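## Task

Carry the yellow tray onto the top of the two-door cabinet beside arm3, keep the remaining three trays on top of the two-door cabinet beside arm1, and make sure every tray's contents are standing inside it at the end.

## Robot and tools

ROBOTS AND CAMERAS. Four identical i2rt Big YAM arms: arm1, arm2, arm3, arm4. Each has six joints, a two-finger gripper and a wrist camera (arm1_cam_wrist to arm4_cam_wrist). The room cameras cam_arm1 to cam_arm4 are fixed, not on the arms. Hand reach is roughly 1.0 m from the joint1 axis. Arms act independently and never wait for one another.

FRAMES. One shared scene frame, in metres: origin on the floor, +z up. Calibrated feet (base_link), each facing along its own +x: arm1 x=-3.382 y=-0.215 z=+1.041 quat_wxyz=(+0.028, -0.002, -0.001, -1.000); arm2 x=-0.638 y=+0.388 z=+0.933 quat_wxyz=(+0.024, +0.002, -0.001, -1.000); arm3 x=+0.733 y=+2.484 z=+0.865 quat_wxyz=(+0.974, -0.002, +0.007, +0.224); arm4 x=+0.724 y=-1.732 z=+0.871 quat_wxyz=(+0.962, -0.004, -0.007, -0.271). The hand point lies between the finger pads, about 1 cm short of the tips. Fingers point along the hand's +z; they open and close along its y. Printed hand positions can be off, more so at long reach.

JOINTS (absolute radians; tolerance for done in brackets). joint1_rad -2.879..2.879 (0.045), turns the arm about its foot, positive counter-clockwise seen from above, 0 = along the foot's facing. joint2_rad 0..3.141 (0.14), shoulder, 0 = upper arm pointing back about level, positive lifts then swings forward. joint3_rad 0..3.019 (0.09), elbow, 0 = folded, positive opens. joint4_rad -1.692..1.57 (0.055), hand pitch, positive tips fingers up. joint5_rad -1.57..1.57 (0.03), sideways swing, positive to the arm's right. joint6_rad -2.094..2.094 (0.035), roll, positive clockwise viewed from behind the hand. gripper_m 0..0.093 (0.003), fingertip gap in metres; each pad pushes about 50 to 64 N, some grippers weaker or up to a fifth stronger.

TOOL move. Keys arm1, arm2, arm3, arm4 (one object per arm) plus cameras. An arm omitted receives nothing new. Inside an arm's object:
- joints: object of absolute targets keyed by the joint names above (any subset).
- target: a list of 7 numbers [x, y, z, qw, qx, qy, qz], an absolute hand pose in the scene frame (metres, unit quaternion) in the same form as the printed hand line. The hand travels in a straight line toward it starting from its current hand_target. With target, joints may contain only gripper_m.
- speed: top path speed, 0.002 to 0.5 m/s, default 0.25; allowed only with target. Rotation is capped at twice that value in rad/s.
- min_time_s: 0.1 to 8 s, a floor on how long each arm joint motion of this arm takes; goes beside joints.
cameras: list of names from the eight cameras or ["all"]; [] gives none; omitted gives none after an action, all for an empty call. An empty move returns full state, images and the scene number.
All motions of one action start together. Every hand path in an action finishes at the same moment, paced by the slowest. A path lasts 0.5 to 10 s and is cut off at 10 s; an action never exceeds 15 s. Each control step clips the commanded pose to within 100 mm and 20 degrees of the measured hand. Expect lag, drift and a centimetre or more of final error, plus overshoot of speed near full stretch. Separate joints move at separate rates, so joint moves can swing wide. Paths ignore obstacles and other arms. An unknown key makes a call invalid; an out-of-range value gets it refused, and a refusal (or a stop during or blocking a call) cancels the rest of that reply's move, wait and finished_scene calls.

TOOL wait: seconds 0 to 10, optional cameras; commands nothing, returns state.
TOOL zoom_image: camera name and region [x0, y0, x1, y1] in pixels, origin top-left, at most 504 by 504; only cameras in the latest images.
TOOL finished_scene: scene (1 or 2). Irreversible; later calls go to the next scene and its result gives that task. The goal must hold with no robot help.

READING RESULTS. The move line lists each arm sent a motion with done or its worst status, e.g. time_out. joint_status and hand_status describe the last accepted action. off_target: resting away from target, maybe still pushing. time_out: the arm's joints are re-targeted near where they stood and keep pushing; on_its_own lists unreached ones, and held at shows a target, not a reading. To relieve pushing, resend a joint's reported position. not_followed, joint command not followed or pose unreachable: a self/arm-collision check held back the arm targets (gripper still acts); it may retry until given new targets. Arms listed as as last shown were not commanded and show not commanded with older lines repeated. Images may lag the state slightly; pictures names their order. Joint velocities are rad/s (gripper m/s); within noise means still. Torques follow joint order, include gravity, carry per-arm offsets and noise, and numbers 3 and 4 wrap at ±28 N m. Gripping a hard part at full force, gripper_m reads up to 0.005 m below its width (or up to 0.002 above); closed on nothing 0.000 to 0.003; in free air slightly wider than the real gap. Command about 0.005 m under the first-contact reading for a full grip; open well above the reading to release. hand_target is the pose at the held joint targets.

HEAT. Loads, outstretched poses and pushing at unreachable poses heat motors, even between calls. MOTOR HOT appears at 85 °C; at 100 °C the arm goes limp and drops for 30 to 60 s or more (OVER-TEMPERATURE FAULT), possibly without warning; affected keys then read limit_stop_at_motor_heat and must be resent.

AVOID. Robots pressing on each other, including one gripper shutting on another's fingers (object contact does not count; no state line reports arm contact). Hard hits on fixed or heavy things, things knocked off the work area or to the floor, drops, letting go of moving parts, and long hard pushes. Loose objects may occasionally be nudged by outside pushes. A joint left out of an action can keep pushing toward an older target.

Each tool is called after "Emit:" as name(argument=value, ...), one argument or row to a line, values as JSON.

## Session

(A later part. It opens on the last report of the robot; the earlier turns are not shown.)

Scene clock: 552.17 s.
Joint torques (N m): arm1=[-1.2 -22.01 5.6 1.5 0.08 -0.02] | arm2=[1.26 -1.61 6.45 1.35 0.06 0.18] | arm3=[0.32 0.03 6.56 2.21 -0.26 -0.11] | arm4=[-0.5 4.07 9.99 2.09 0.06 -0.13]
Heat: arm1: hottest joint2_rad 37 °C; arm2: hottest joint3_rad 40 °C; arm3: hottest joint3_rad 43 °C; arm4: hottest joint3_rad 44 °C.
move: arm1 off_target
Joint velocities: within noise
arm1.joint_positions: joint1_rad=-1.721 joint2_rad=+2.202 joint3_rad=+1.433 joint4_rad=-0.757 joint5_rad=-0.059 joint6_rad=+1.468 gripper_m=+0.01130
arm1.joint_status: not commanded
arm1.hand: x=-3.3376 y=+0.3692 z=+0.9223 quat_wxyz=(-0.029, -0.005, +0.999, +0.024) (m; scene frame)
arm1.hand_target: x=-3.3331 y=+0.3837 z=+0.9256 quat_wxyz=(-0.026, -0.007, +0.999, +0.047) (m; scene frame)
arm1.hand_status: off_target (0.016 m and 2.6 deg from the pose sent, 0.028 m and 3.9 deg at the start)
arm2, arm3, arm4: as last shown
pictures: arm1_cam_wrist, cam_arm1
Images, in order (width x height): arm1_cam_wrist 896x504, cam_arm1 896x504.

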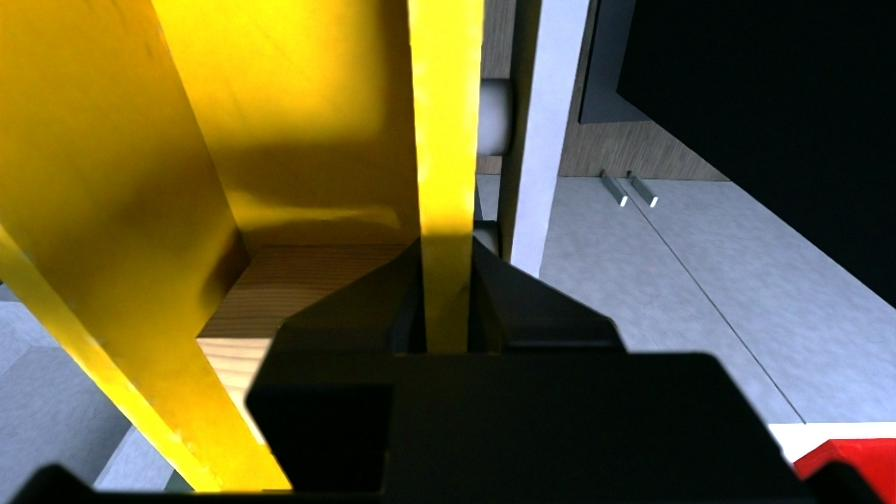

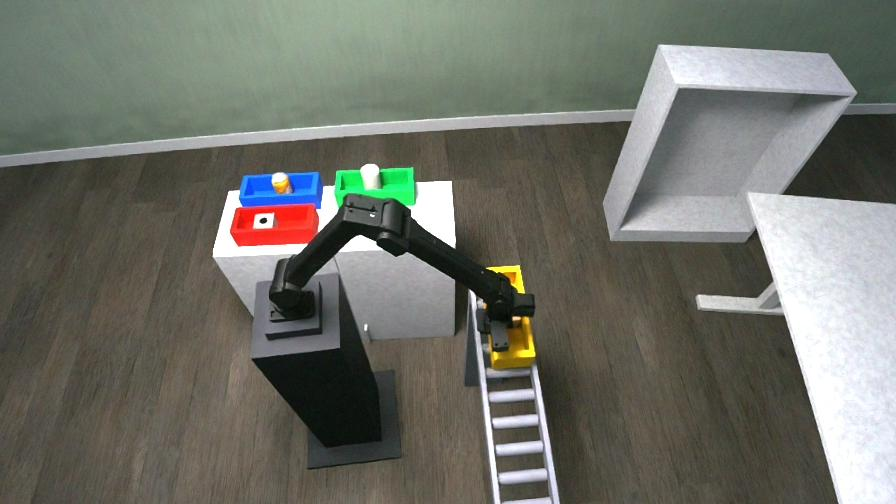

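Emit:
move(
  arm1={"target": [-3.333, 0.372, 0.985, 0.0264, 0.0079, -0.9992, -0.0267], "speed": 0.08},
  cameras=[],
)

Emit:
move(
  arm1={"target": [-3.333, 0.370, 0.925, 0.0264, 0.0079, -0.9992, -0.0267], "speed": 0.06},
  cameras=["arm1_cam_wrist", "cam_arm1"],
)

Emit:
zoom_image(
  camera="cam_arm1",
  region=[440, 250, 560, 400],
)

Emit:
zoom_image(
  camera="arm1_cam_wrist",
  region=[380, 0, 640, 260],
)

Scene clock: 586.30 s.
Joint torques (N m): arm1=[-1.2 -26.4 6.17 -0.29 -0.25 -0.05] | arm2=[1.32 -1.55 6.28 1.39 0.03 0.18] | arm3=[0.32 0.15 6.5 2.24 -0.25 -0.11] | arm4=[0.03 3.43 10.04 2.03 0.04 -0.08]
Heat: arm1: hottest joint2_rad 35 °C; arm2: hottest joint3_rad 40 °C; arm3: hottest joint3_rad 43 °C; arm4: hottest joint3_rad 45 °C.
move: arm1 off_target
Joint velocities: within noise
arm1.joint_positions: joint1_rad=-1.721 joint2_rad=+2.148 joint3_rad=+1.433 joint4_rad=-0.868 joint5_rad=-0.047 joint6_rad=+1.468 gripper_m=+0.01130
arm1.joint_status: not commanded
arm1.hand: x=-3.3368 y=+0.3543 z=+0.9521 quat_wxyz=(-0.026, -0.005, +1.000, -0.005) (m; scene frame)
arm1.hand_target: x=-3.3331 y=+0.3713 z=+0.9848 quat_wxyz=(-0.026, -0.008, +0.999, +0.027) (m; scene frame)
arm1.hand_status: off_target (0.038 m and 3.6 deg from the pose sent, 0.063 m and 0.5 deg at the start)
arm2, arm3, arm4: as last shown
pictures: none
No camera images: "cameras" was empty.

Scene clock: 587.87 s.
Joint torques (N m): arm1=[-1.14 -22.3 4.97 0.69 0.18 0.09] | arm2=[1.32 -1.44 6.37 1.37 0.04 0.19] | arm3=[0.26 -0.09 6.48 2.22 -0.24 -0.11] | arm4=[-0.91 3.66 9.8 1.85 0.04 -0.07]
Heat: arm1: hottest joint2_rad 35 °C; arm2: hottest joint3_rad 40 °C; arm3: hottest joint3_rad 43 °C; arm4: hottest joint3_rad 45 °C.
move: arm1 done
Joint velocities: within noise
arm1.joint_positions: joint1_rad=-1.721 joint2_rad=+2.196 joint3_rad=+1.426 joint4_rad=-0.772 joint5_rad=-0.057 joint6_rad=+1.451 gripper_m=+0.01130
arm1.joint_status: not commanded
arm1.hand: x=-3.3374 y=+0.3632 z=+0.9234 quat_wxyz=(-0.029, -0.013, +0.999, +0.016) (m; scene frame)
arm1.hand_target: x=-3.3331 y=+0.3699 z=+0.9251 quat_wxyz=(-0.026, -0.008, +0.999, +0.027) (m; scene frame)
arm1.hand_status: done (0.008 m and 1.4 deg from the pose sent, 0.032 m and 3.6 deg at the start)
arm2.joint_positions: joint1_rad=-0.010 joint2_rad=+1.193 joint3_rad=+2.479 joint4_rad=-1.488 joint5_rad=-0.003 joint6_rad=-0.016 gripper_m=+0.09396
arm2.joint_status: not commanded
arm2.hand: x=-0.9362 y=+0.3786 z=+1.7559 quat_wxyz=(-0.009, -0.775, -0.021, +0.631) (m; scene frame)
arm2.hand_target: x=-0.9338 y=+0.3763 z=+1.7583 quat_wxyz=(-0.016, -0.775, -0.018, +0.631) (m; scene frame)
arm2.hand_status: not commanded
arm3.joint_positions: joint1_rad=-1.970 joint2_rad=+1.190 joint3_rad=+2.467 joint4_rad=-1.519 joint5_rad=+0.003 joint6_rad=+0.009 gripper_m=+0.09398
arm3.joint_status: not commanded
arm3.hand: x=+0.7587 y=+2.1938 z=+1.6799 quat_wxyz=(-0.446, -0.541, -0.570, +0.428) (m; scene frame)
arm3.hand_target: x=+0.7565 y=+2.1964 z=+1.6934 quat_wxyz=(-0.456, -0.531, -0.561, +0.443) (m; scene frame)
arm3.hand_status: not commanded
arm4: as last shown
pictures: arm1_cam_wrist, cam_arm1
Images, in order (width x height): arm1_cam_wrist 896x504, cam_arm1 896x504.

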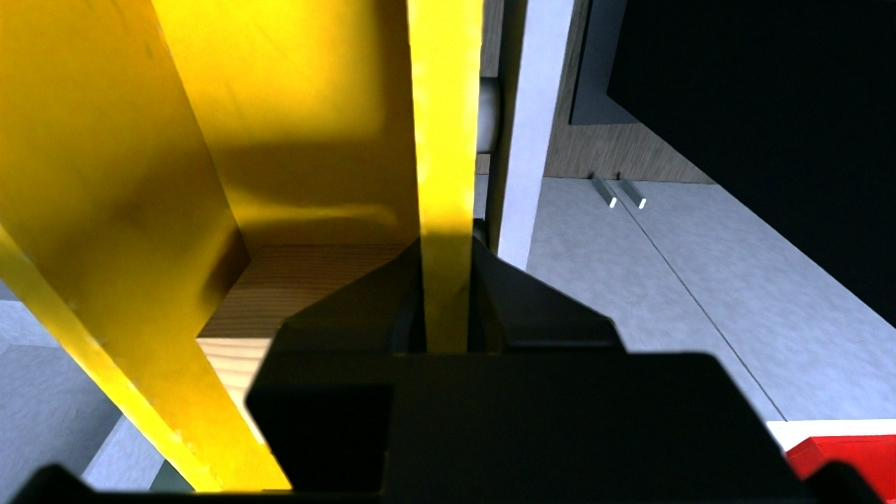

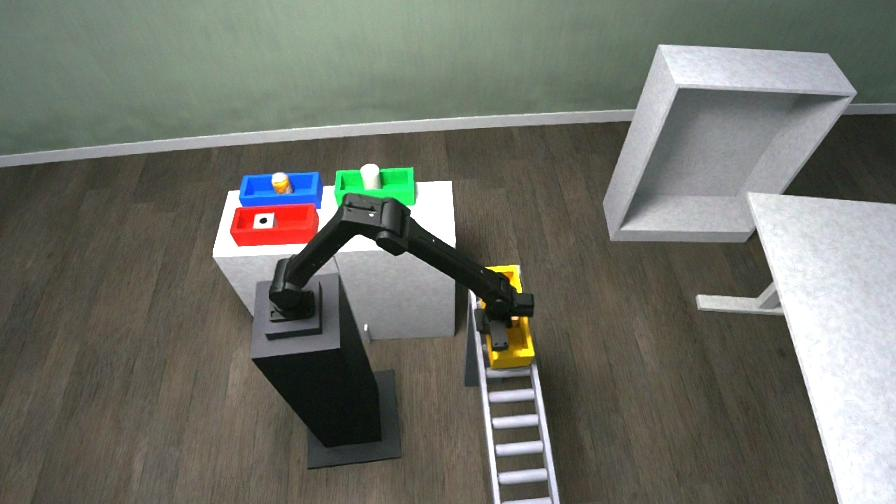

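Scaled by 3.360 from the camera's 896x504 image, which has a finer 1280x720 frame.

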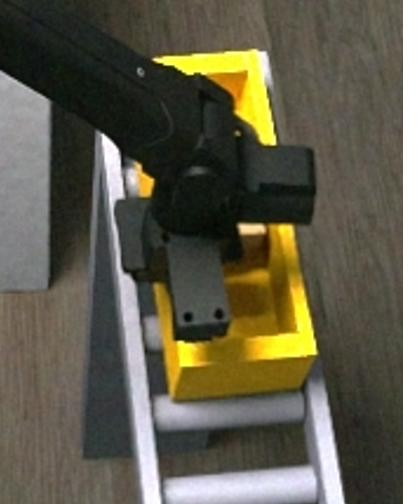

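Scaled by 1.938 from the camera's 896x504 image, which has a finer 1280x720 frame.

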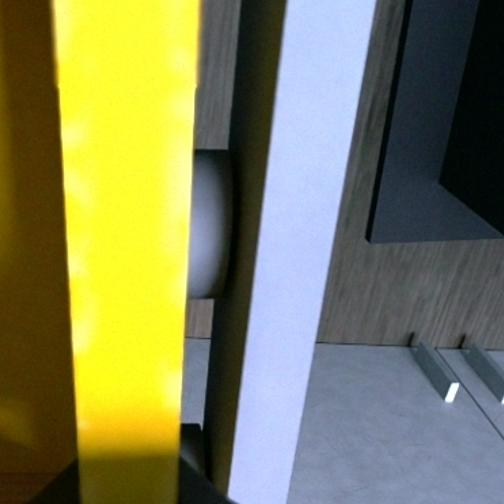

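Emit:
move(
  arm1={"target": [-3.333, 0.362, 0.897, 0.0264, 0.0079, -0.9992, -0.0267], "speed": 0.05},
  cameras=["arm1_cam_wrist", "cam_arm1"],
)

Emit:
zoom_image(
  camera="cam_arm1",
  region=[440, 250, 560, 400],
)

Emit:
zoom_image(
  camera="arm1_cam_wrist",
  region=[380, 0, 640, 260],
)

Scene clock: 594.17 s.
Joint torques (N m): arm1=[-1.55 -18.96 4.25 1.66 0.19 0.16] | arm2=[1.26 -1.73 6.37 1.37 0.03 0.18] | arm3=[0.5 0.09 6.53 2.17 -0.25 -0.09] | arm4=[-1.2 3.02 10.03 1.94 0.03 -0.09]
Heat: arm1: hottest joint2_rad 36 °C; arm2: hottest joint3_rad 40 °C; arm3: hottest joint3_rad 43 °C; arm4: hottest joint3_rad 45 °C.
move: arm1 off_target
Joint velocities: within noise
arm1.joint_positions: joint1_rad=-1.721 joint2_rad=+2.199 joint3_rad=+1.407 joint4_rad=-0.729 joint5_rad=-0.057 joint6_rad=+1.444 gripper_m=+0.01130
arm1.joint_status: not commanded
arm1.hand: x=-3.3375 y=+0.3633 z=+0.9171 quat_wxyz=(-0.028, -0.017, +0.999, +0.027) (m; scene frame)
arm1.hand_target: x=-3.3332 y=+0.3613 z=+0.8977 quat_wxyz=(-0.026, -0.008, +0.999, +0.027) (m; scene frame)
arm1.hand_status: off_target (0.021 m and 1.0 deg from the pose sent, 0.027 m and 1.4 deg at the start)
arm2, arm3, arm4: as last shown
pictures: arm1_cam_wrist, cam_arm1
Images, in order (width x height): arm1_cam_wrist 896x504, cam_arm1 896x504.

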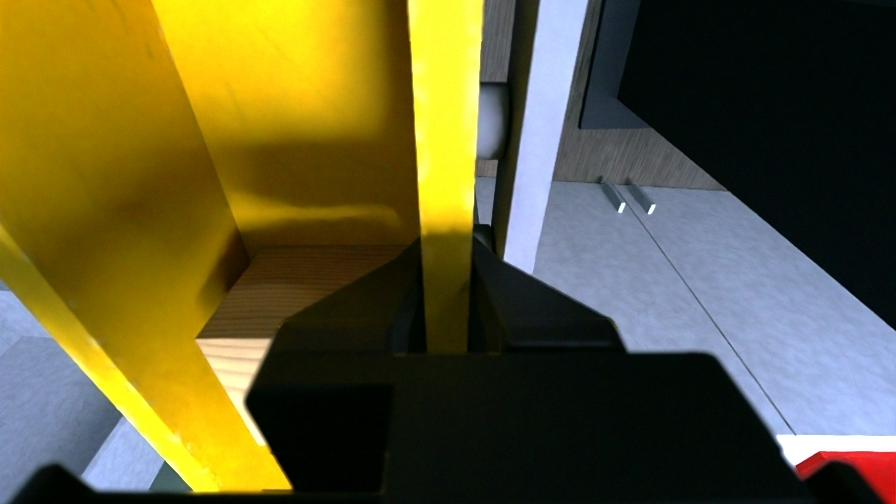

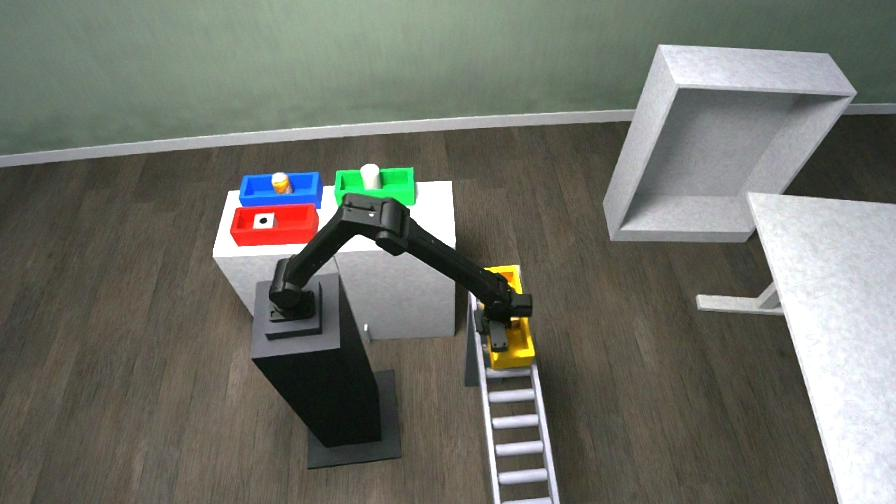

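Scaled by 3.360 from the camera's 896x504 image, which has a finer 1280x720 frame.

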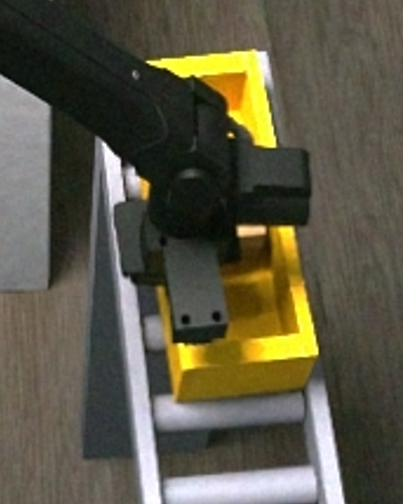

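Scaled by 1.938 from the camera's 896x504 image, which has a finer 1280x720 frame.

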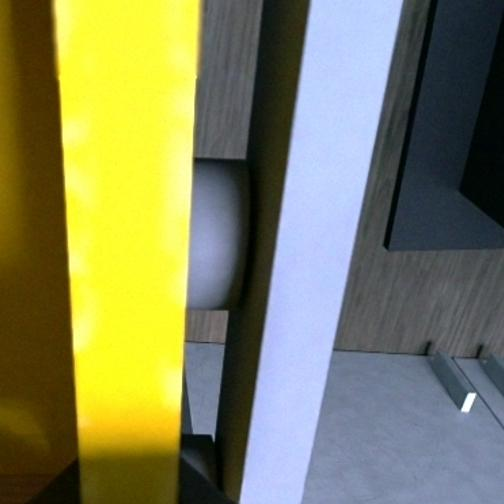

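Emit:
move(
  arm1={"target": [-3.333, 0.362, 0.985, 0.0264, 0.0079, -0.9992, -0.0267], "speed": 0.08},
  cameras=[],
)

Emit:
move(
  arm1={"target": [-3.333, 0.359, 0.925, 0.0264, 0.0079, -0.9992, -0.0267], "speed": 0.06},
  cameras=["arm1_cam_wrist", "cam_arm1"],
)

Emit:
zoom_image(
  camera="cam_arm1",
  region=[440, 250, 560, 400],
)

Emit:
zoom_image(
  camera="arm1_cam_wrist",
  region=[380, 0, 640, 260],
)

Scene clock: 604.40 s.
Joint torques (N m): arm1=[-1.73 -25.47 5.72 -0.34 -0.27 0] | arm2=[1.49 -1.14 6.39 1.37 0.04 0.18] | arm3=[0.32 -0.15 6.49 2.21 -0.25 -0.11] | arm4=[-0.79 3.31 10.19 1.94 0.06 -0.07]
Heat: arm1: hottest joint2_rad 35 °C; arm2: hottest joint3_rad 40 °C; arm3: hottest joint3_rad 43 °C; arm4: hottest joint3_rad 45 °C.
move: arm1 off_target
Joint velocities: within noise
arm1.joint_positions: joint1_rad=-1.721 joint2_rad=+2.125 joint3_rad=+1.400 joint4_rad=-0.849 joint5_rad=-0.047 joint6_rad=+1.463 gripper_m=+0.01130
arm1.joint_status: not commanded
arm1.hand: x=-3.3370 y=+0.3470 z=+0.9548 quat_wxyz=(-0.026, -0.007, +1.000, -0.001) (m; scene frame)
arm1.hand_target: x=-3.3331 y=+0.3615 z=+0.9847 quat_wxyz=(-0.026, -0.008, +0.999, +0.027) (m; scene frame)
arm1.hand_status: off_target (0.034 m and 3.2 deg from the pose sent, 0.068 m and 1.0 deg at the start)
arm2, arm3, arm4: as last shown
pictures: none
No camera images: "cameras" was empty.

Scene clock: 606.03 s.
Joint torques (N m): arm1=[-1.26 -21.77 4.75 0.51 0.22 0.12] | arm2=[1.44 -1.44 6.41 1.37 0.05 0.18] | arm3=[0.38 -0.15 6.46 2.22 -0.25 -0.1] | arm4=[-0.26 3.25 10.1 2 0.05 -0.07]
Heat: arm1: hottest joint2_rad 35 °C; arm2: hottest joint3_rad 40 °C; arm3: hottest joint3_rad 43 °C; arm4: hottest joint3_rad 45 °C.
move: arm1 done
Joint velocities: within noise
arm1.joint_positions: joint1_rad=-1.724 joint2_rad=+2.176 joint3_rad=+1.388 joint4_rad=-0.748 joint5_rad=-0.058 joint6_rad=+1.448 gripper_m=+0.01130
arm1.joint_status: not commanded
arm1.hand: x=-3.3371 y=+0.3547 z=+0.9243 quat_wxyz=(-0.029, -0.013, +0.999, +0.020) (m; scene frame)
arm1.hand_target: x=-3.3331 y=+0.3591 z=+0.9251 quat_wxyz=(-0.026, -0.008, +0.999, +0.027) (m; scene frame)
arm1.hand_status: done (0.006 m and 1.1 deg from the pose sent, 0.032 m and 3.2 deg at the start)
arm2, arm3, arm4: as last shown
pictures: arm1_cam_wrist, cam_arm1
Images, in order (width x height): arm1_cam_wrist 896x504, cam_arm1 896x504.

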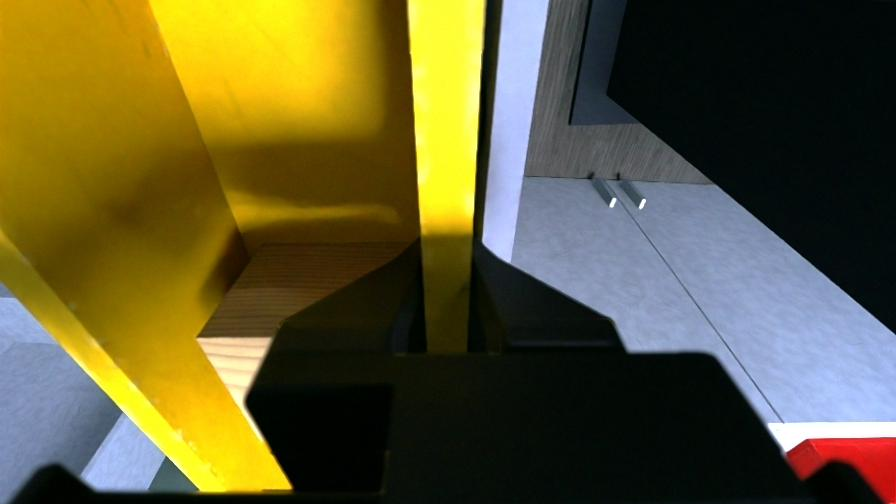

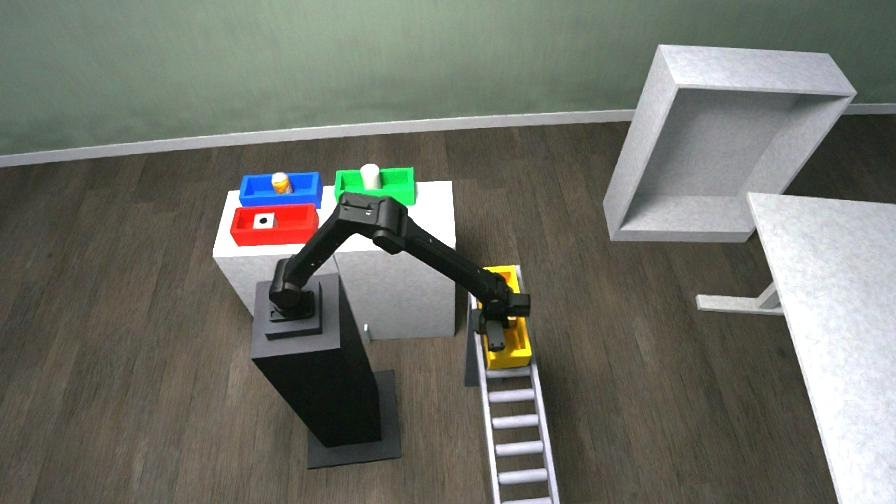

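Scaled by 3.360 from the camera's 896x504 image, which has a finer 1280x720 frame.

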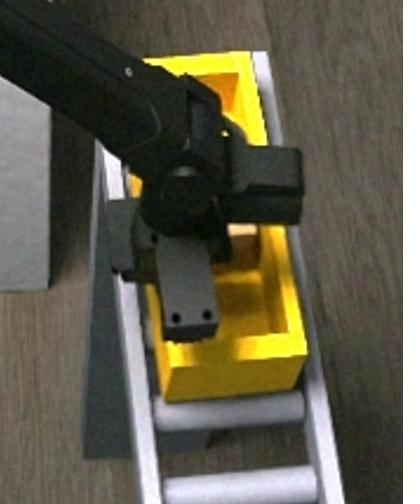

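Scaled by 1.938 from the camera's 896x504 image, which has a finer 1280x720 frame.

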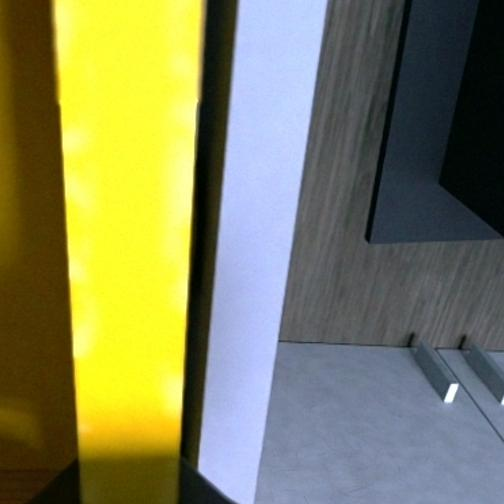

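Emit:
move(
  arm1={"target": [-3.333, 0.3585, 0.892, 0.0264, 0.0079, -0.9994, -0.0167], "speed": 0.05},
  cameras=["arm1_cam_wrist", "cam_arm1"],
)

Emit:
zoom_image(
  camera="cam_arm1",
  region=[440, 250, 560, 400],
)

Emit:
zoom_image(
  camera="arm1_cam_wrist",
  region=[380, 0, 640, 260],
)

Scene clock: 612.80 s.
Joint torques (N m): arm1=[-1.32 -17.08 5.74 1.16 0.32 0.15] | arm2=[1.38 -1.32 6.37 1.33 0.07 0.17] | arm3=[0.21 0.21 6.5 2.18 -0.26 -0.12] | arm4=[-1.14 3.43 10.04 1.99 0.06 -0.08]
Heat: arm1: hottest joint2_rad 35 °C; arm2: hottest joint3_rad 40 °C; arm3: hottest joint3_rad 43 °C; arm4: hottest joint3_rad 45 °C.
move: arm1 off_target
Joint velocities: within noise
arm1.joint_positions: joint1_rad=-1.724 joint2_rad=+2.190 joint3_rad=+1.388 joint4_rad=-0.731 joint5_rad=-0.058 joint6_rad=+1.444 gripper_m=+0.01130
arm1.joint_status: not commanded
arm1.hand: x=-3.3370 y=+0.3555 z=+0.9171 quat_wxyz=(-0.029, -0.015, +0.999, +0.021) (m; scene frame)
arm1.hand_target: x=-3.3332 y=+0.3573 z=+0.8930 quat_wxyz=(-0.026, -0.008, +0.999, +0.017) (m; scene frame)
arm1.hand_status: off_target (0.026 m and 1.0 deg from the pose sent, 0.033 m and 0.7 deg at the start)
arm2, arm3: as last shown
arm4.joint_positions: joint1_rad=+0.611 joint2_rad=+0.619 joint3_rad=+1.338 joint4_rad=-1.545 joint5_rad=+0.202 joint6_rad=+0.301 gripper_m=+0.09396
arm4.joint_status: not commanded
arm4.hand: x=+0.9262 y=-1.7486 z=+1.3507 quat_wxyz=(-0.379, -0.145, -0.914, +0.032) (m; scene frame)
arm4.hand_target: x=+0.9249 y=-1.7486 z=+1.3599 quat_wxyz=(-0.389, -0.145, -0.909, +0.029) (m; scene frame)
arm4.hand_status: not commanded
pictures: arm1_cam_wrist, cam_arm1
Images, in order (width x height): arm1_cam_wrist 896x504, cam_arm1 896x504.

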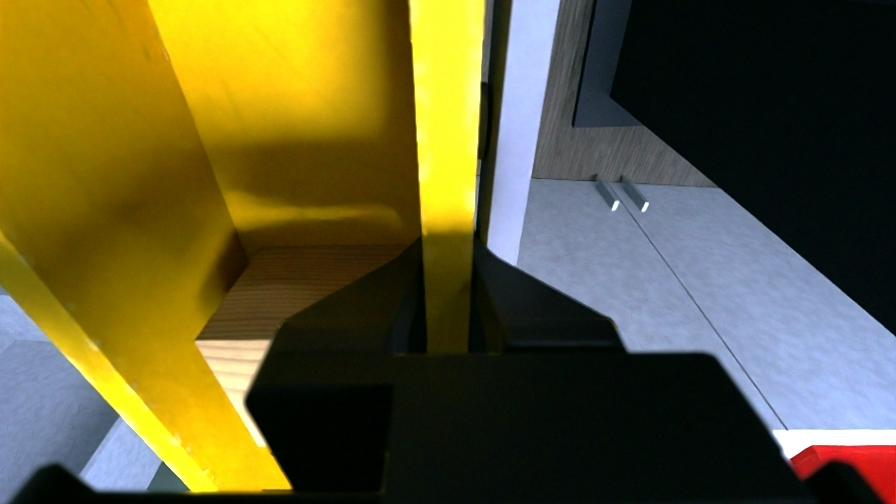

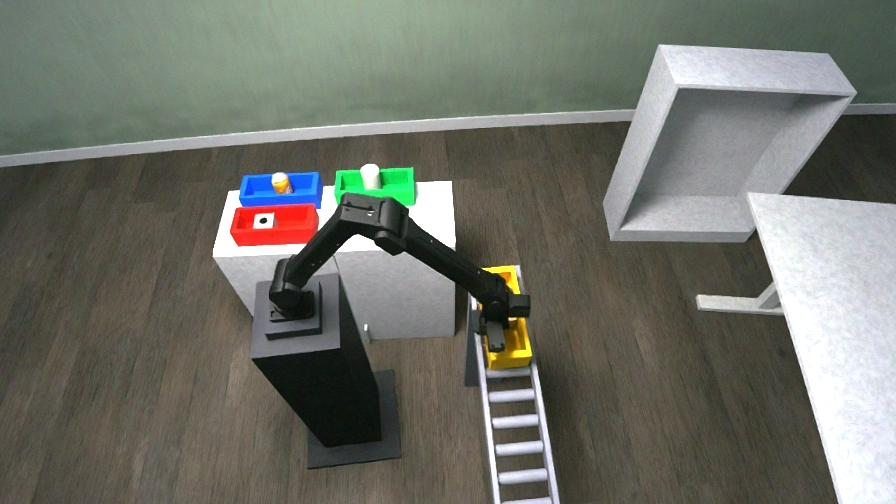

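Scaled by 3.360 from the camera's 896x504 image, which has a finer 1280x720 frame.

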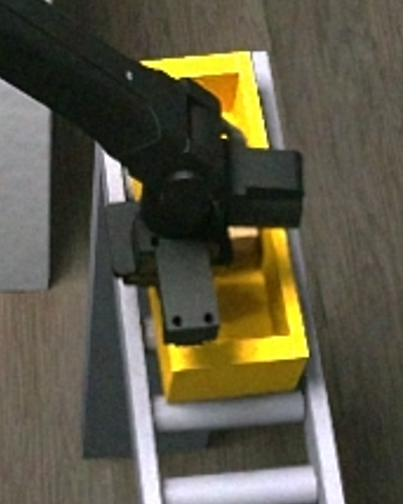

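Scaled by 1.938 from the camera's 896x504 image, which has a finer 1280x720 frame.

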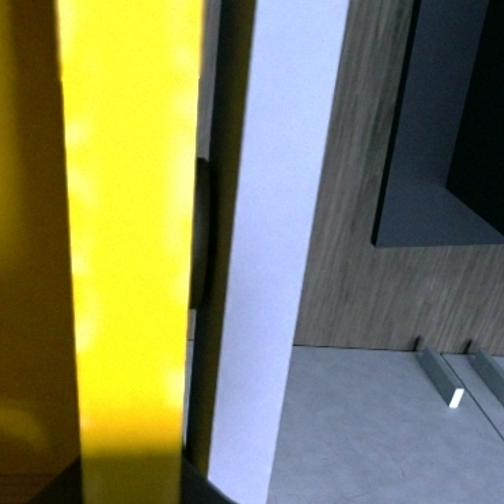

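Emit:
move(
  arm1={"target": [-3.335, 0.3565, 0.895, 0.0263, 0.0083, -0.9996, 0.0100], "speed": 0.08},
  cameras=["arm1_cam_wrist"],
)

Emit:
zoom_image(
  camera="arm1_cam_wrist",
  region=[300, 0, 640, 260],
)

Scene clock: 633.83 s.
Joint torques (N m): arm1=[-0.91 -17.08 6.61 -0.2 0.34 0.18] | arm2=[1.14 -1.49 6.42 1.39 0.03 0.19] | arm3=[0.56 0.03 6.53 2.24 -0.25 -0.11] | arm4=[-0.56 3.72 10.14 1.95 0.07 -0.06]
Heat: arm1: hottest joint2_rad 34 °C; arm2: hottest joint3_rad 40 °C; arm3: hottest joint3_rad 43 °C; arm4: hottest joint3_rad 45 °C.
move: arm1 off_target
Joint velocities: within noise
arm1.joint_positions: joint1_rad=-1.724 joint2_rad=+2.199 joint3_rad=+1.417 joint4_rad=-0.780 joint5_rad=-0.052 joint6_rad=+1.444 gripper_m=+0.01129
arm1.joint_status: not commanded
arm1.hand: x=-3.3360 y=+0.3558 z=+0.9191 quat_wxyz=(-0.028, -0.015, +0.999, +0.006) (m; scene frame)
arm1.hand_target: x=-3.3352 y=+0.3553 z=+0.8956 quat_wxyz=(-0.026, -0.009, +1.000, -0.010) (m; scene frame)
arm1.hand_status: off_target (0.024 m and 2.0 deg from the pose sent, 0.022 m and 3.7 deg at the start)
arm2, arm3, arm4: as last shown
pictures: arm1_cam_wrist
Images, in order (width x height): arm1_cam_wrist 896x504.

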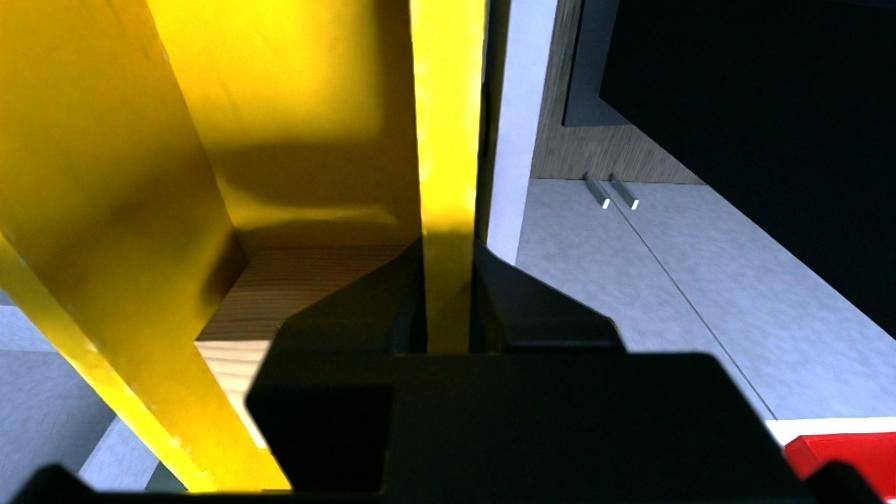

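Scaled by 1.482 from the camera's 896x504 image, which has a finer 1280x720 frame.

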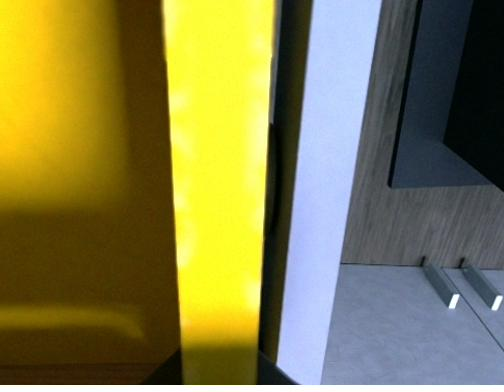

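Emit:
move(
  arm1={"target": [-3.305, 0.3565, 1.08, 0.0263, 0.0083, -0.9996, 0.0100], "speed": 0.4, "joints": {"gripper_m": 0.04}},
  cameras=["arm1_cam_wrist", "cam_arm1", "cam_arm2"],
)

Scene clock: 639.53 s.
Joint torques (N m): arm1=[-1.38 -19.84 8.08 -0.46 0.11 -0.02] | arm2=[1.38 -1.38 6.31 1.39 0.05 0.18] | arm3=[0.44 -0.09 6.5 2.17 -0.25 -0.1] | arm4=[-0.5 3.43 9.89 1.96 0.05 -0.07]
Heat: arm1: hottest joint2_rad 34 °C; arm2: hottest joint3_rad 40 °C; arm3: hottest joint3_rad 43 °C; arm4: hottest joint3_rad 45 °C.
move: arm1 done
Joint velocities: within noise
arm1.joint_positions: joint1_rad=-1.766 joint2_rad=+1.967 joint3_rad=+1.517 joint4_rad=-1.151 joint5_rad=-0.046 joint6_rad=+1.418 gripper_m=+0.03988
arm1.joint_status: all done
arm1.hand: x=-3.3106 y=+0.3479 z=+1.0786 quat_wxyz=(-0.027, -0.006, +1.000, -0.013) (m; scene frame)
arm1.hand_target: x=-3.3049 y=+0.3563 z=+1.0801 quat_wxyz=(-0.026, -0.008, +1.000, -0.010) (m; scene frame)
arm1.hand_status: done (0.010 m and 0.4 deg from the pose sent, 0.164 m and 2.0 deg at the start; pose on its path clipped on 6 of 44 steps)
arm2, arm3, arm4: as last shown
pictures: arm1_cam_wrist, cam_arm1, cam_arm2
Images, in order (width x height): arm1_cam_wrist 896x504, cam_arm1 896x504, cam_arm2 896x504.

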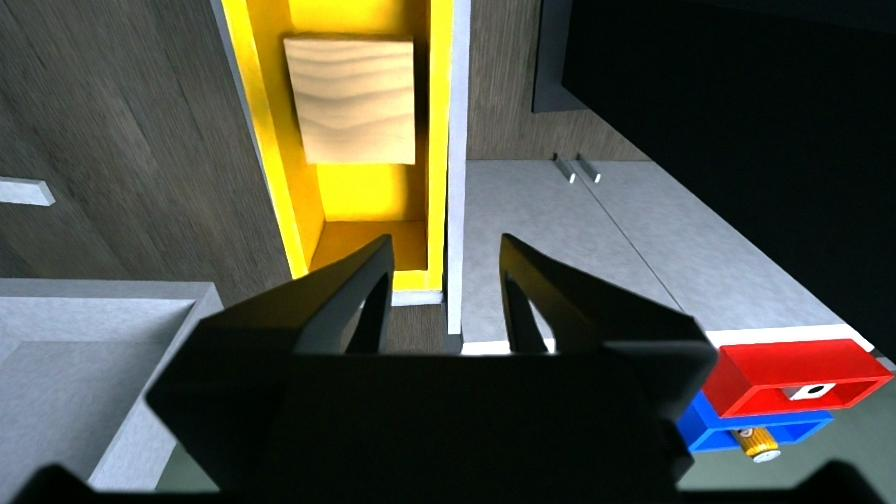

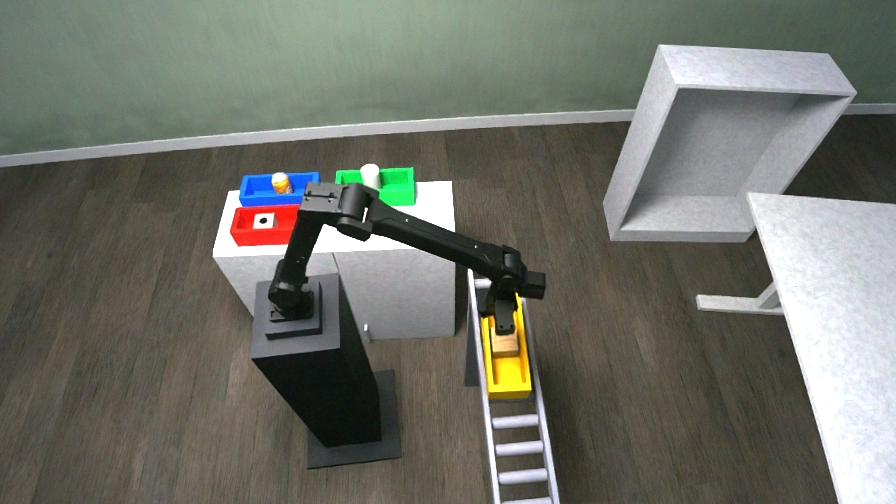

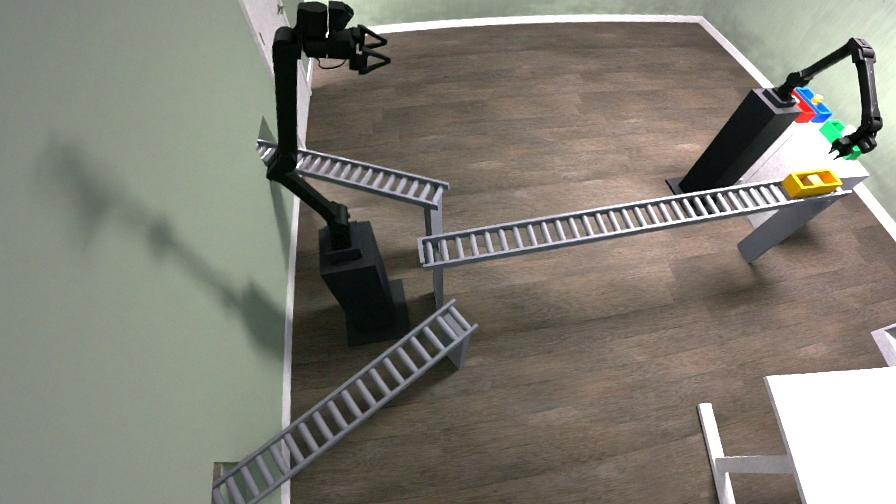

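Emit:
move(
  arm1={"joints": {"joint1_rad": -1.2, "joint2_rad": 1.2, "joint3_rad": 2.3, "joint4_rad": -1.5, "joint5_rad": 0, "joint6_rad": 0}, "min_time_s": 3},
  arm2={"target": [-1.05, 0.40, 1.20, 0, 0.9397, 0, -0.3420], "speed": 0.3},
  cameras=["arm2_cam_wrist", "cam_arm2"],
)

Scene clock: 649.13 s.
Joint torques (N m): arm1=[-0.09 -4.31 6.11 1.39 0.12 -0.06] | arm2=[-0.26 -5.07 11.43 2.04 0.01 -0.07] | arm3=[0.38 -0.09 6.54 2.22 -0.24 -0.11] | arm4=[-0.73 3.14 10.04 1.89 0.04 -0.11]
Heat: arm1: hottest joint2_rad 34 °C; arm2: hottest joint3_rad 41 °C; arm3: hottest joint3_rad 43 °C; arm4: hottest joint3_rad 45 °C.
move: arm1 done; arm2 done
Joint velocities: within noise
arm1.joint_positions: joint1_rad=-1.211 joint2_rad=+1.196 joint3_rad=+2.278 joint4_rad=-1.493 joint5_rad=-0.003 joint6_rad=+0.011 gripper_m=+0.03989
arm1.joint_status: all done
arm1.hand: x=-3.5218 y=+0.1101 z=+1.7865 quat_wxyz=(+0.294, -0.698, +0.461, +0.462) (m; scene frame)
arm1.hand_target: x=-3.5235 y=+0.1056 z=+1.7923 quat_wxyz=(+0.297, -0.700, +0.452, +0.465) (m; scene frame)
arm1.hand_status: not commanded
arm2.joint_positions: joint1_rad=-0.074 joint2_rad=+0.984 joint3_rad=+0.913 joint4_rad=-0.819 joint5_rad=-0.023 joint6_rad=-0.016 gripper_m=+0.09396
arm2.joint_status: not commanded
arm2.hand: x=-1.0444 y=+0.3956 z=+1.1950 quat_wxyz=(-0.005, -0.943, +0.001, +0.332) (m; scene frame)
arm2.hand_target: x=-1.0498 y=+0.4000 z=+1.2001 quat_wxyz=(+0.000, -0.940, +0.000, +0.342) (m; scene frame)
arm2.hand_status: done (0.009 m and 1.3 deg from the pose sent, 0.568 m and 38.4 deg at the start)
arm3, arm4: as last shown
pictures: arm2_cam_wrist, cam_arm2
Images, in order (width x height): arm2_cam_wrist 896x504, cam_arm2 896x504.

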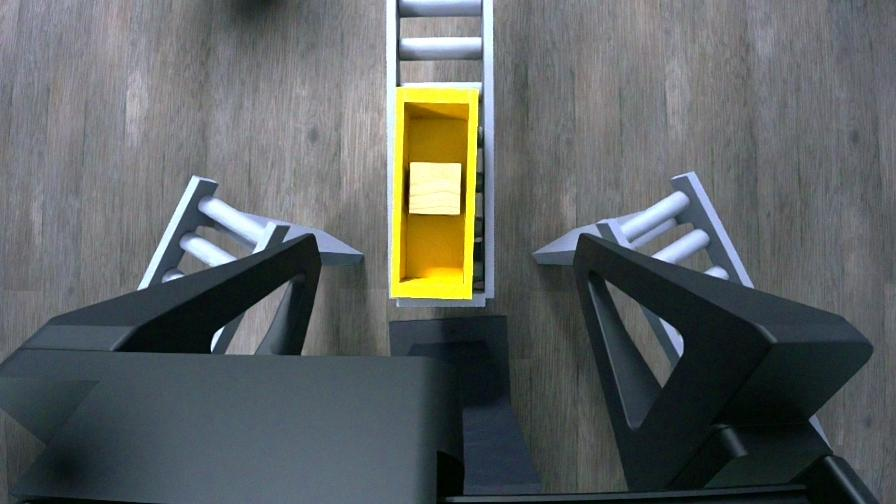

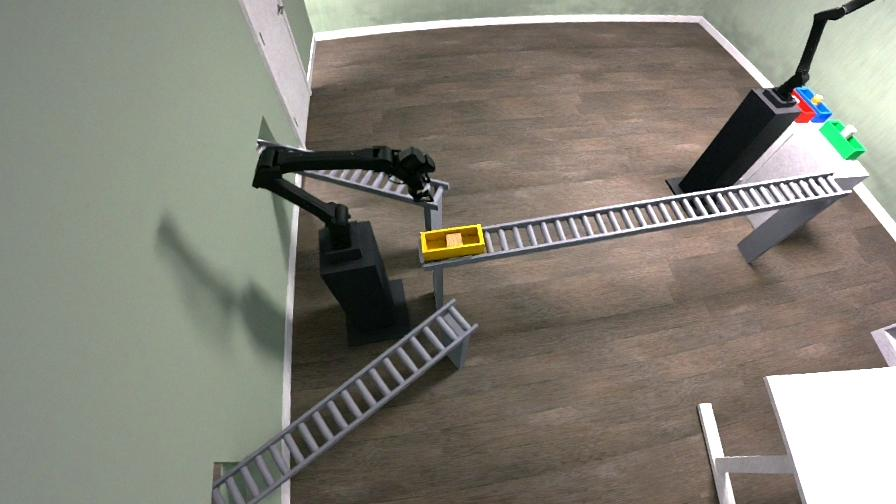

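Emit:
zoom_image(
  camera="arm2_cam_wrist",
  region=[520, 150, 780, 410],
)

Emit:
zoom_image(
  camera="arm2_cam_wrist",
  region=[370, 60, 510, 320],
)

Scaled by 1.938 from the camera's 896x504 image, which has a finer 1280x720 frame.

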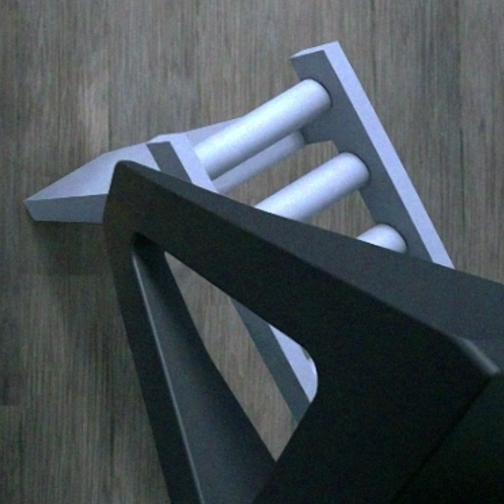

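Scaled by 1.938 from the camera's 896x504 image, which has a finer 1280x720 frame.

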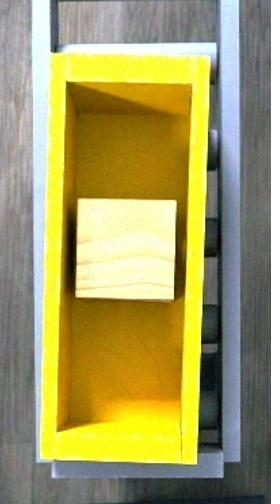

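Emit:
move(
  arm2={"target": [-1.080, 0.3165, 0.92, 0, 0.9999, -0.0140, 0], "speed": 0.25, "joints": {"gripper_m": 0.05}},
  cameras=["arm2_cam_wrist"],
)

Emit:
zoom_image(
  camera="arm2_cam_wrist",
  region=[280, 0, 640, 360],
)

Scene clock: 688.60 s.
Joint torques (N m): arm1=[0.09 -4.78 6.12 1.4 0.12 -0.06] | arm2=[1.03 -11.81 9.69 -0.13 -0.15 0.17] | arm3=[0.26 0.03 6.5 2.18 -0.25 -0.13] | arm4=[-1.08 2.61 9.83 1.91 0.04 -0.08]
Heat: arm1: hottest joint3_rad 35 °C; arm2: hottest joint3_rad 46 °C; arm3: hottest joint3_rad 43 °C; arm4: hottest joint3_rad 45 °C.
move: arm2 off_target
Joint velocities: within noise
arm1, arm4: as last shown
arm2.joint_positions: joint1_rad=+0.107 joint2_rad=+1.748 joint3_rad=+1.007 joint4_rad=-0.834 joint5_rad=+0.005 joint6_rad=+0.174 gripper_m=+0.05009
arm2.joint_status: all done
arm2.hand: x=-1.0689 y=+0.3218 z=+0.9168 quat_wxyz=(+0.002, -1.000, +0.009, -0.003) (m; scene frame)
arm2.hand_target: x=-1.0798 y=+0.3165 z=+0.9202 quat_wxyz=(+0.000, -1.000, +0.014, +0.000) (m; scene frame)
arm2.hand_status: off_target (0.013 m and 0.7 deg from the pose sent, 0.288 m and 38.9 deg at the start)
arm3.joint_positions: joint1_rad=-1.970 joint2_rad=+1.190 joint3_rad=+2.467 joint4_rad=-1.519 joint5_rad=+0.003 joint6_rad=+0.009 gripper_m=+0.09398
arm3.joint_status: not commanded
arm3.hand: x=+0.7587 y=+2.1938 z=+1.6799 quat_wxyz=(-0.446, -0.541, -0.570, +0.428) (m; scene frame)
arm3.hand_target: x=+0.7565 y=+2.1964 z=+1.6934 quat_wxyz=(-0.456, -0.531, -0.561, +0.443) (m; scene frame)
arm3.hand_status: not commanded
pictures: arm2_cam_wrist
Images, in order (width x height): arm2_cam_wrist 896x504.

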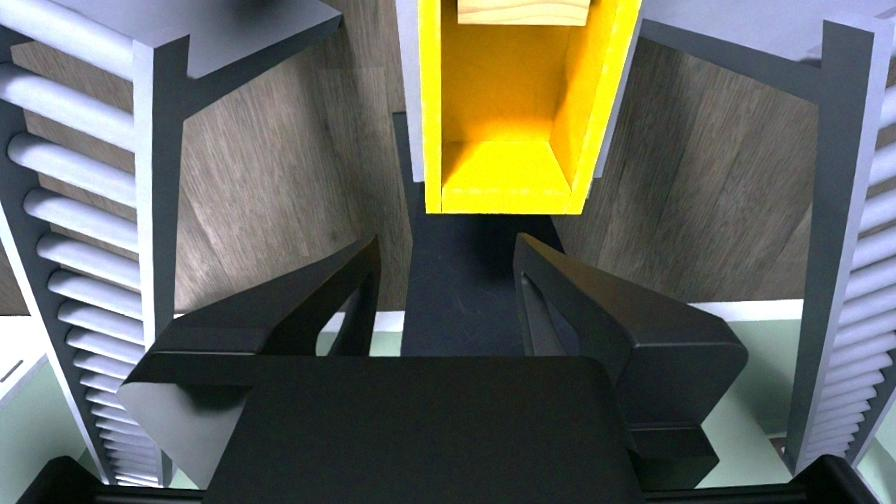

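Scaled by 1.400 from the camera's 896x504 image, which has a finer 1280x720 frame.

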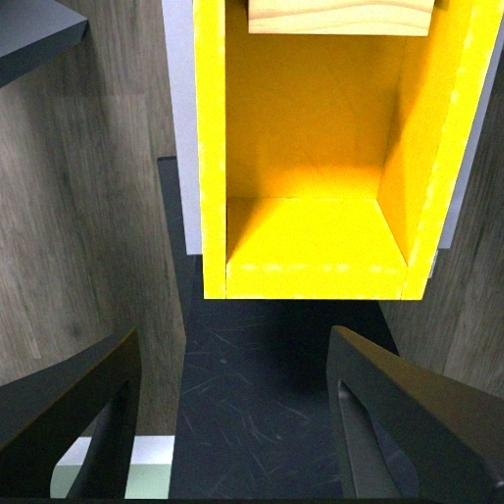

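Emit:
move(
  arm2={"target": [-1.095, 0.3065, 0.765, 0, 0.9999, -0.0140, 0], "speed": 0.15, "joints": {"gripper_m": 0.05}},
  cameras=["arm2_cam_wrist"],
)

Emit:
zoom_image(
  camera="arm2_cam_wrist",
  region=[280, 0, 640, 360],
)

Scene clock: 702.90 s.
Joint torques (N m): arm1=[0.09 -4.78 6.08 1.48 0.12 -0.06] | arm2=[1.32 -13.86 6.15 0.73 -0.15 0.19] | arm3=[0.32 -0.03 6.5 2.19 -0.25 -0.11] | arm4=[-0.5 2.67 10.07 2.03 0.05 -0.08]
Heat: arm1: hottest joint3_rad 35 °C; arm2: hottest joint3_rad 45 °C; arm3: hottest joint3_rad 43 °C; arm4: hottest joint3_rad 45 °C.
move: arm2 off_target
Joint velocities: within noise
arm1, arm3, arm4: as last shown
arm2.joint_positions: joint1_rad=+0.119 joint2_rad=+2.109 joint3_rad=+1.038 joint4_rad=-0.512 joint5_rad=+0.005 joint6_rad=+0.189 gripper_m=+0.05009
arm2.joint_status: all done
arm2.hand: x=-1.0854 y=+0.3129 z=+0.7690 quat_wxyz=(+0.002, -1.000, +0.010, -0.007) (m; scene frame)
arm2.hand_target: x=-1.0948 y=+0.3066 z=+0.7652 quat_wxyz=(+0.000, -1.000, +0.014, +0.000) (m; scene frame)
arm2.hand_status: off_target (0.012 m and 1.0 deg from the pose sent, 0.155 m and 0.7 deg at the start)
pictures: arm2_cam_wrist
Images, in order (width x height): arm2_cam_wrist 896x504.

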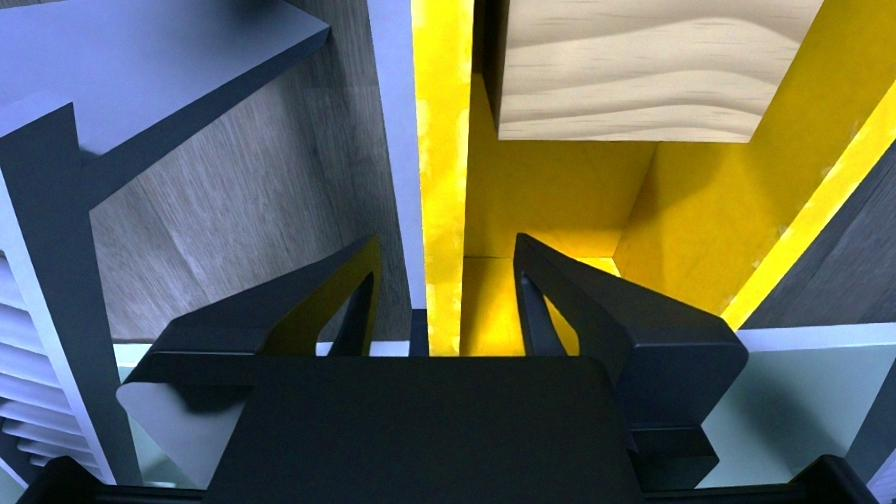

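Scaled by 1.400 from the camera's 896x504 image, which has a finer 1280x720 frame.

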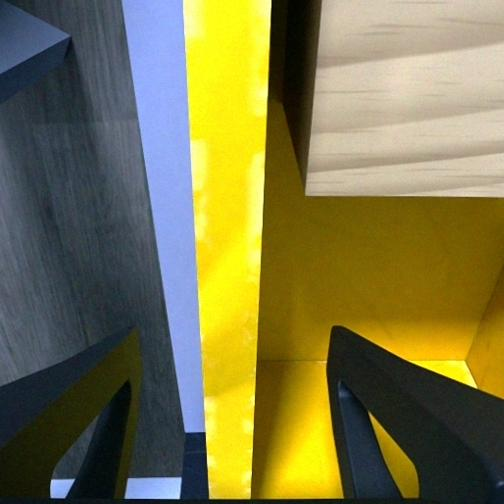

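Emit:
move(
  arm2={"target": [-1.096, 0.3065, 0.731, 0, 0.9999, -0.0140, 0], "speed": 0.1, "joints": {"gripper_m": 0.05}},
  cameras=["arm2_cam_wrist"],
)

Emit:
zoom_image(
  camera="arm2_cam_wrist",
  region=[280, 100, 640, 360],
)

Scene clock: 711.07 s.
Joint torques (N m): arm1=[0.03 -4.84 6.08 1.39 0.1 -0.05] | arm2=[1.44 -13.8 5.52 0.73 -0.15 0.18] | arm3=[0.44 0.09 6.52 2.28 -0.24 -0.11] | arm4=[-0.62 3.55 10.07 1.94 0.05 -0.11]
Heat: arm1: hottest joint3_rad 35 °C; arm2: hottest joint3_rad 44 °C; arm3: hottest joint3_rad 43 °C; arm4: hottest joint3_rad 45 °C.
move: arm2 off_target
Joint velocities: within noise
arm1, arm3, arm4: as last shown
arm2.joint_positions: joint1_rad=+0.119 joint2_rad=+2.192 joint3_rad=+1.059 joint4_rad=-0.448 joint5_rad=+0.005 joint6_rad=+0.189 gripper_m=+0.05009
arm2.joint_status: all done
arm2.hand: x=-1.0882 y=+0.3123 z=+0.7364 quat_wxyz=(+0.002, -1.000, +0.010, -0.006) (m; scene frame)
arm2.hand_target: x=-1.0958 y=+0.3066 z=+0.7313 quat_wxyz=(+0.000, -1.000, +0.014, +0.000) (m; scene frame)
arm2.hand_status: off_target (0.011 m and 0.8 deg from the pose sent, 0.040 m and 1.0 deg at the start)
pictures: arm2_cam_wrist
Images, in order (width x height): arm2_cam_wrist 896x504.

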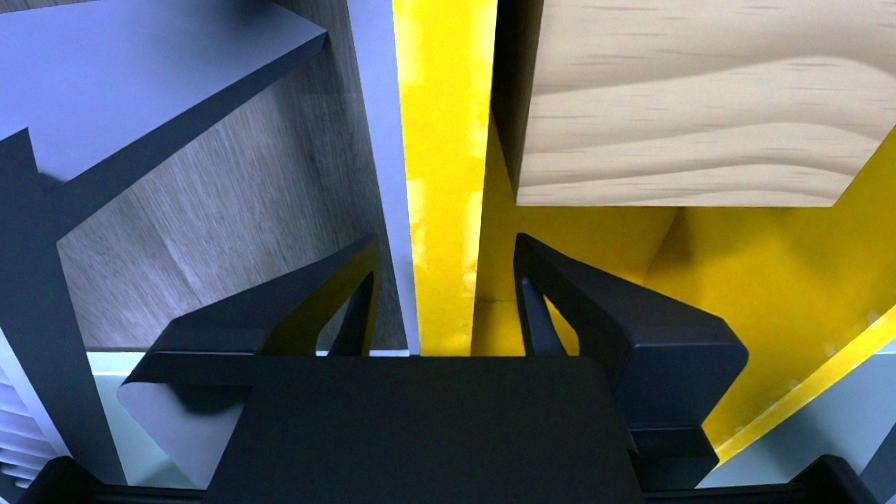

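Scaled by 1.400 from the camera's 896x504 image, which has a finer 1280x720 frame.

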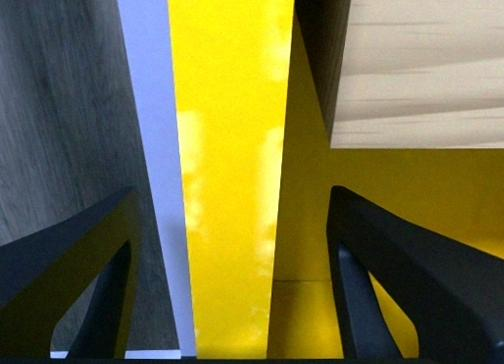

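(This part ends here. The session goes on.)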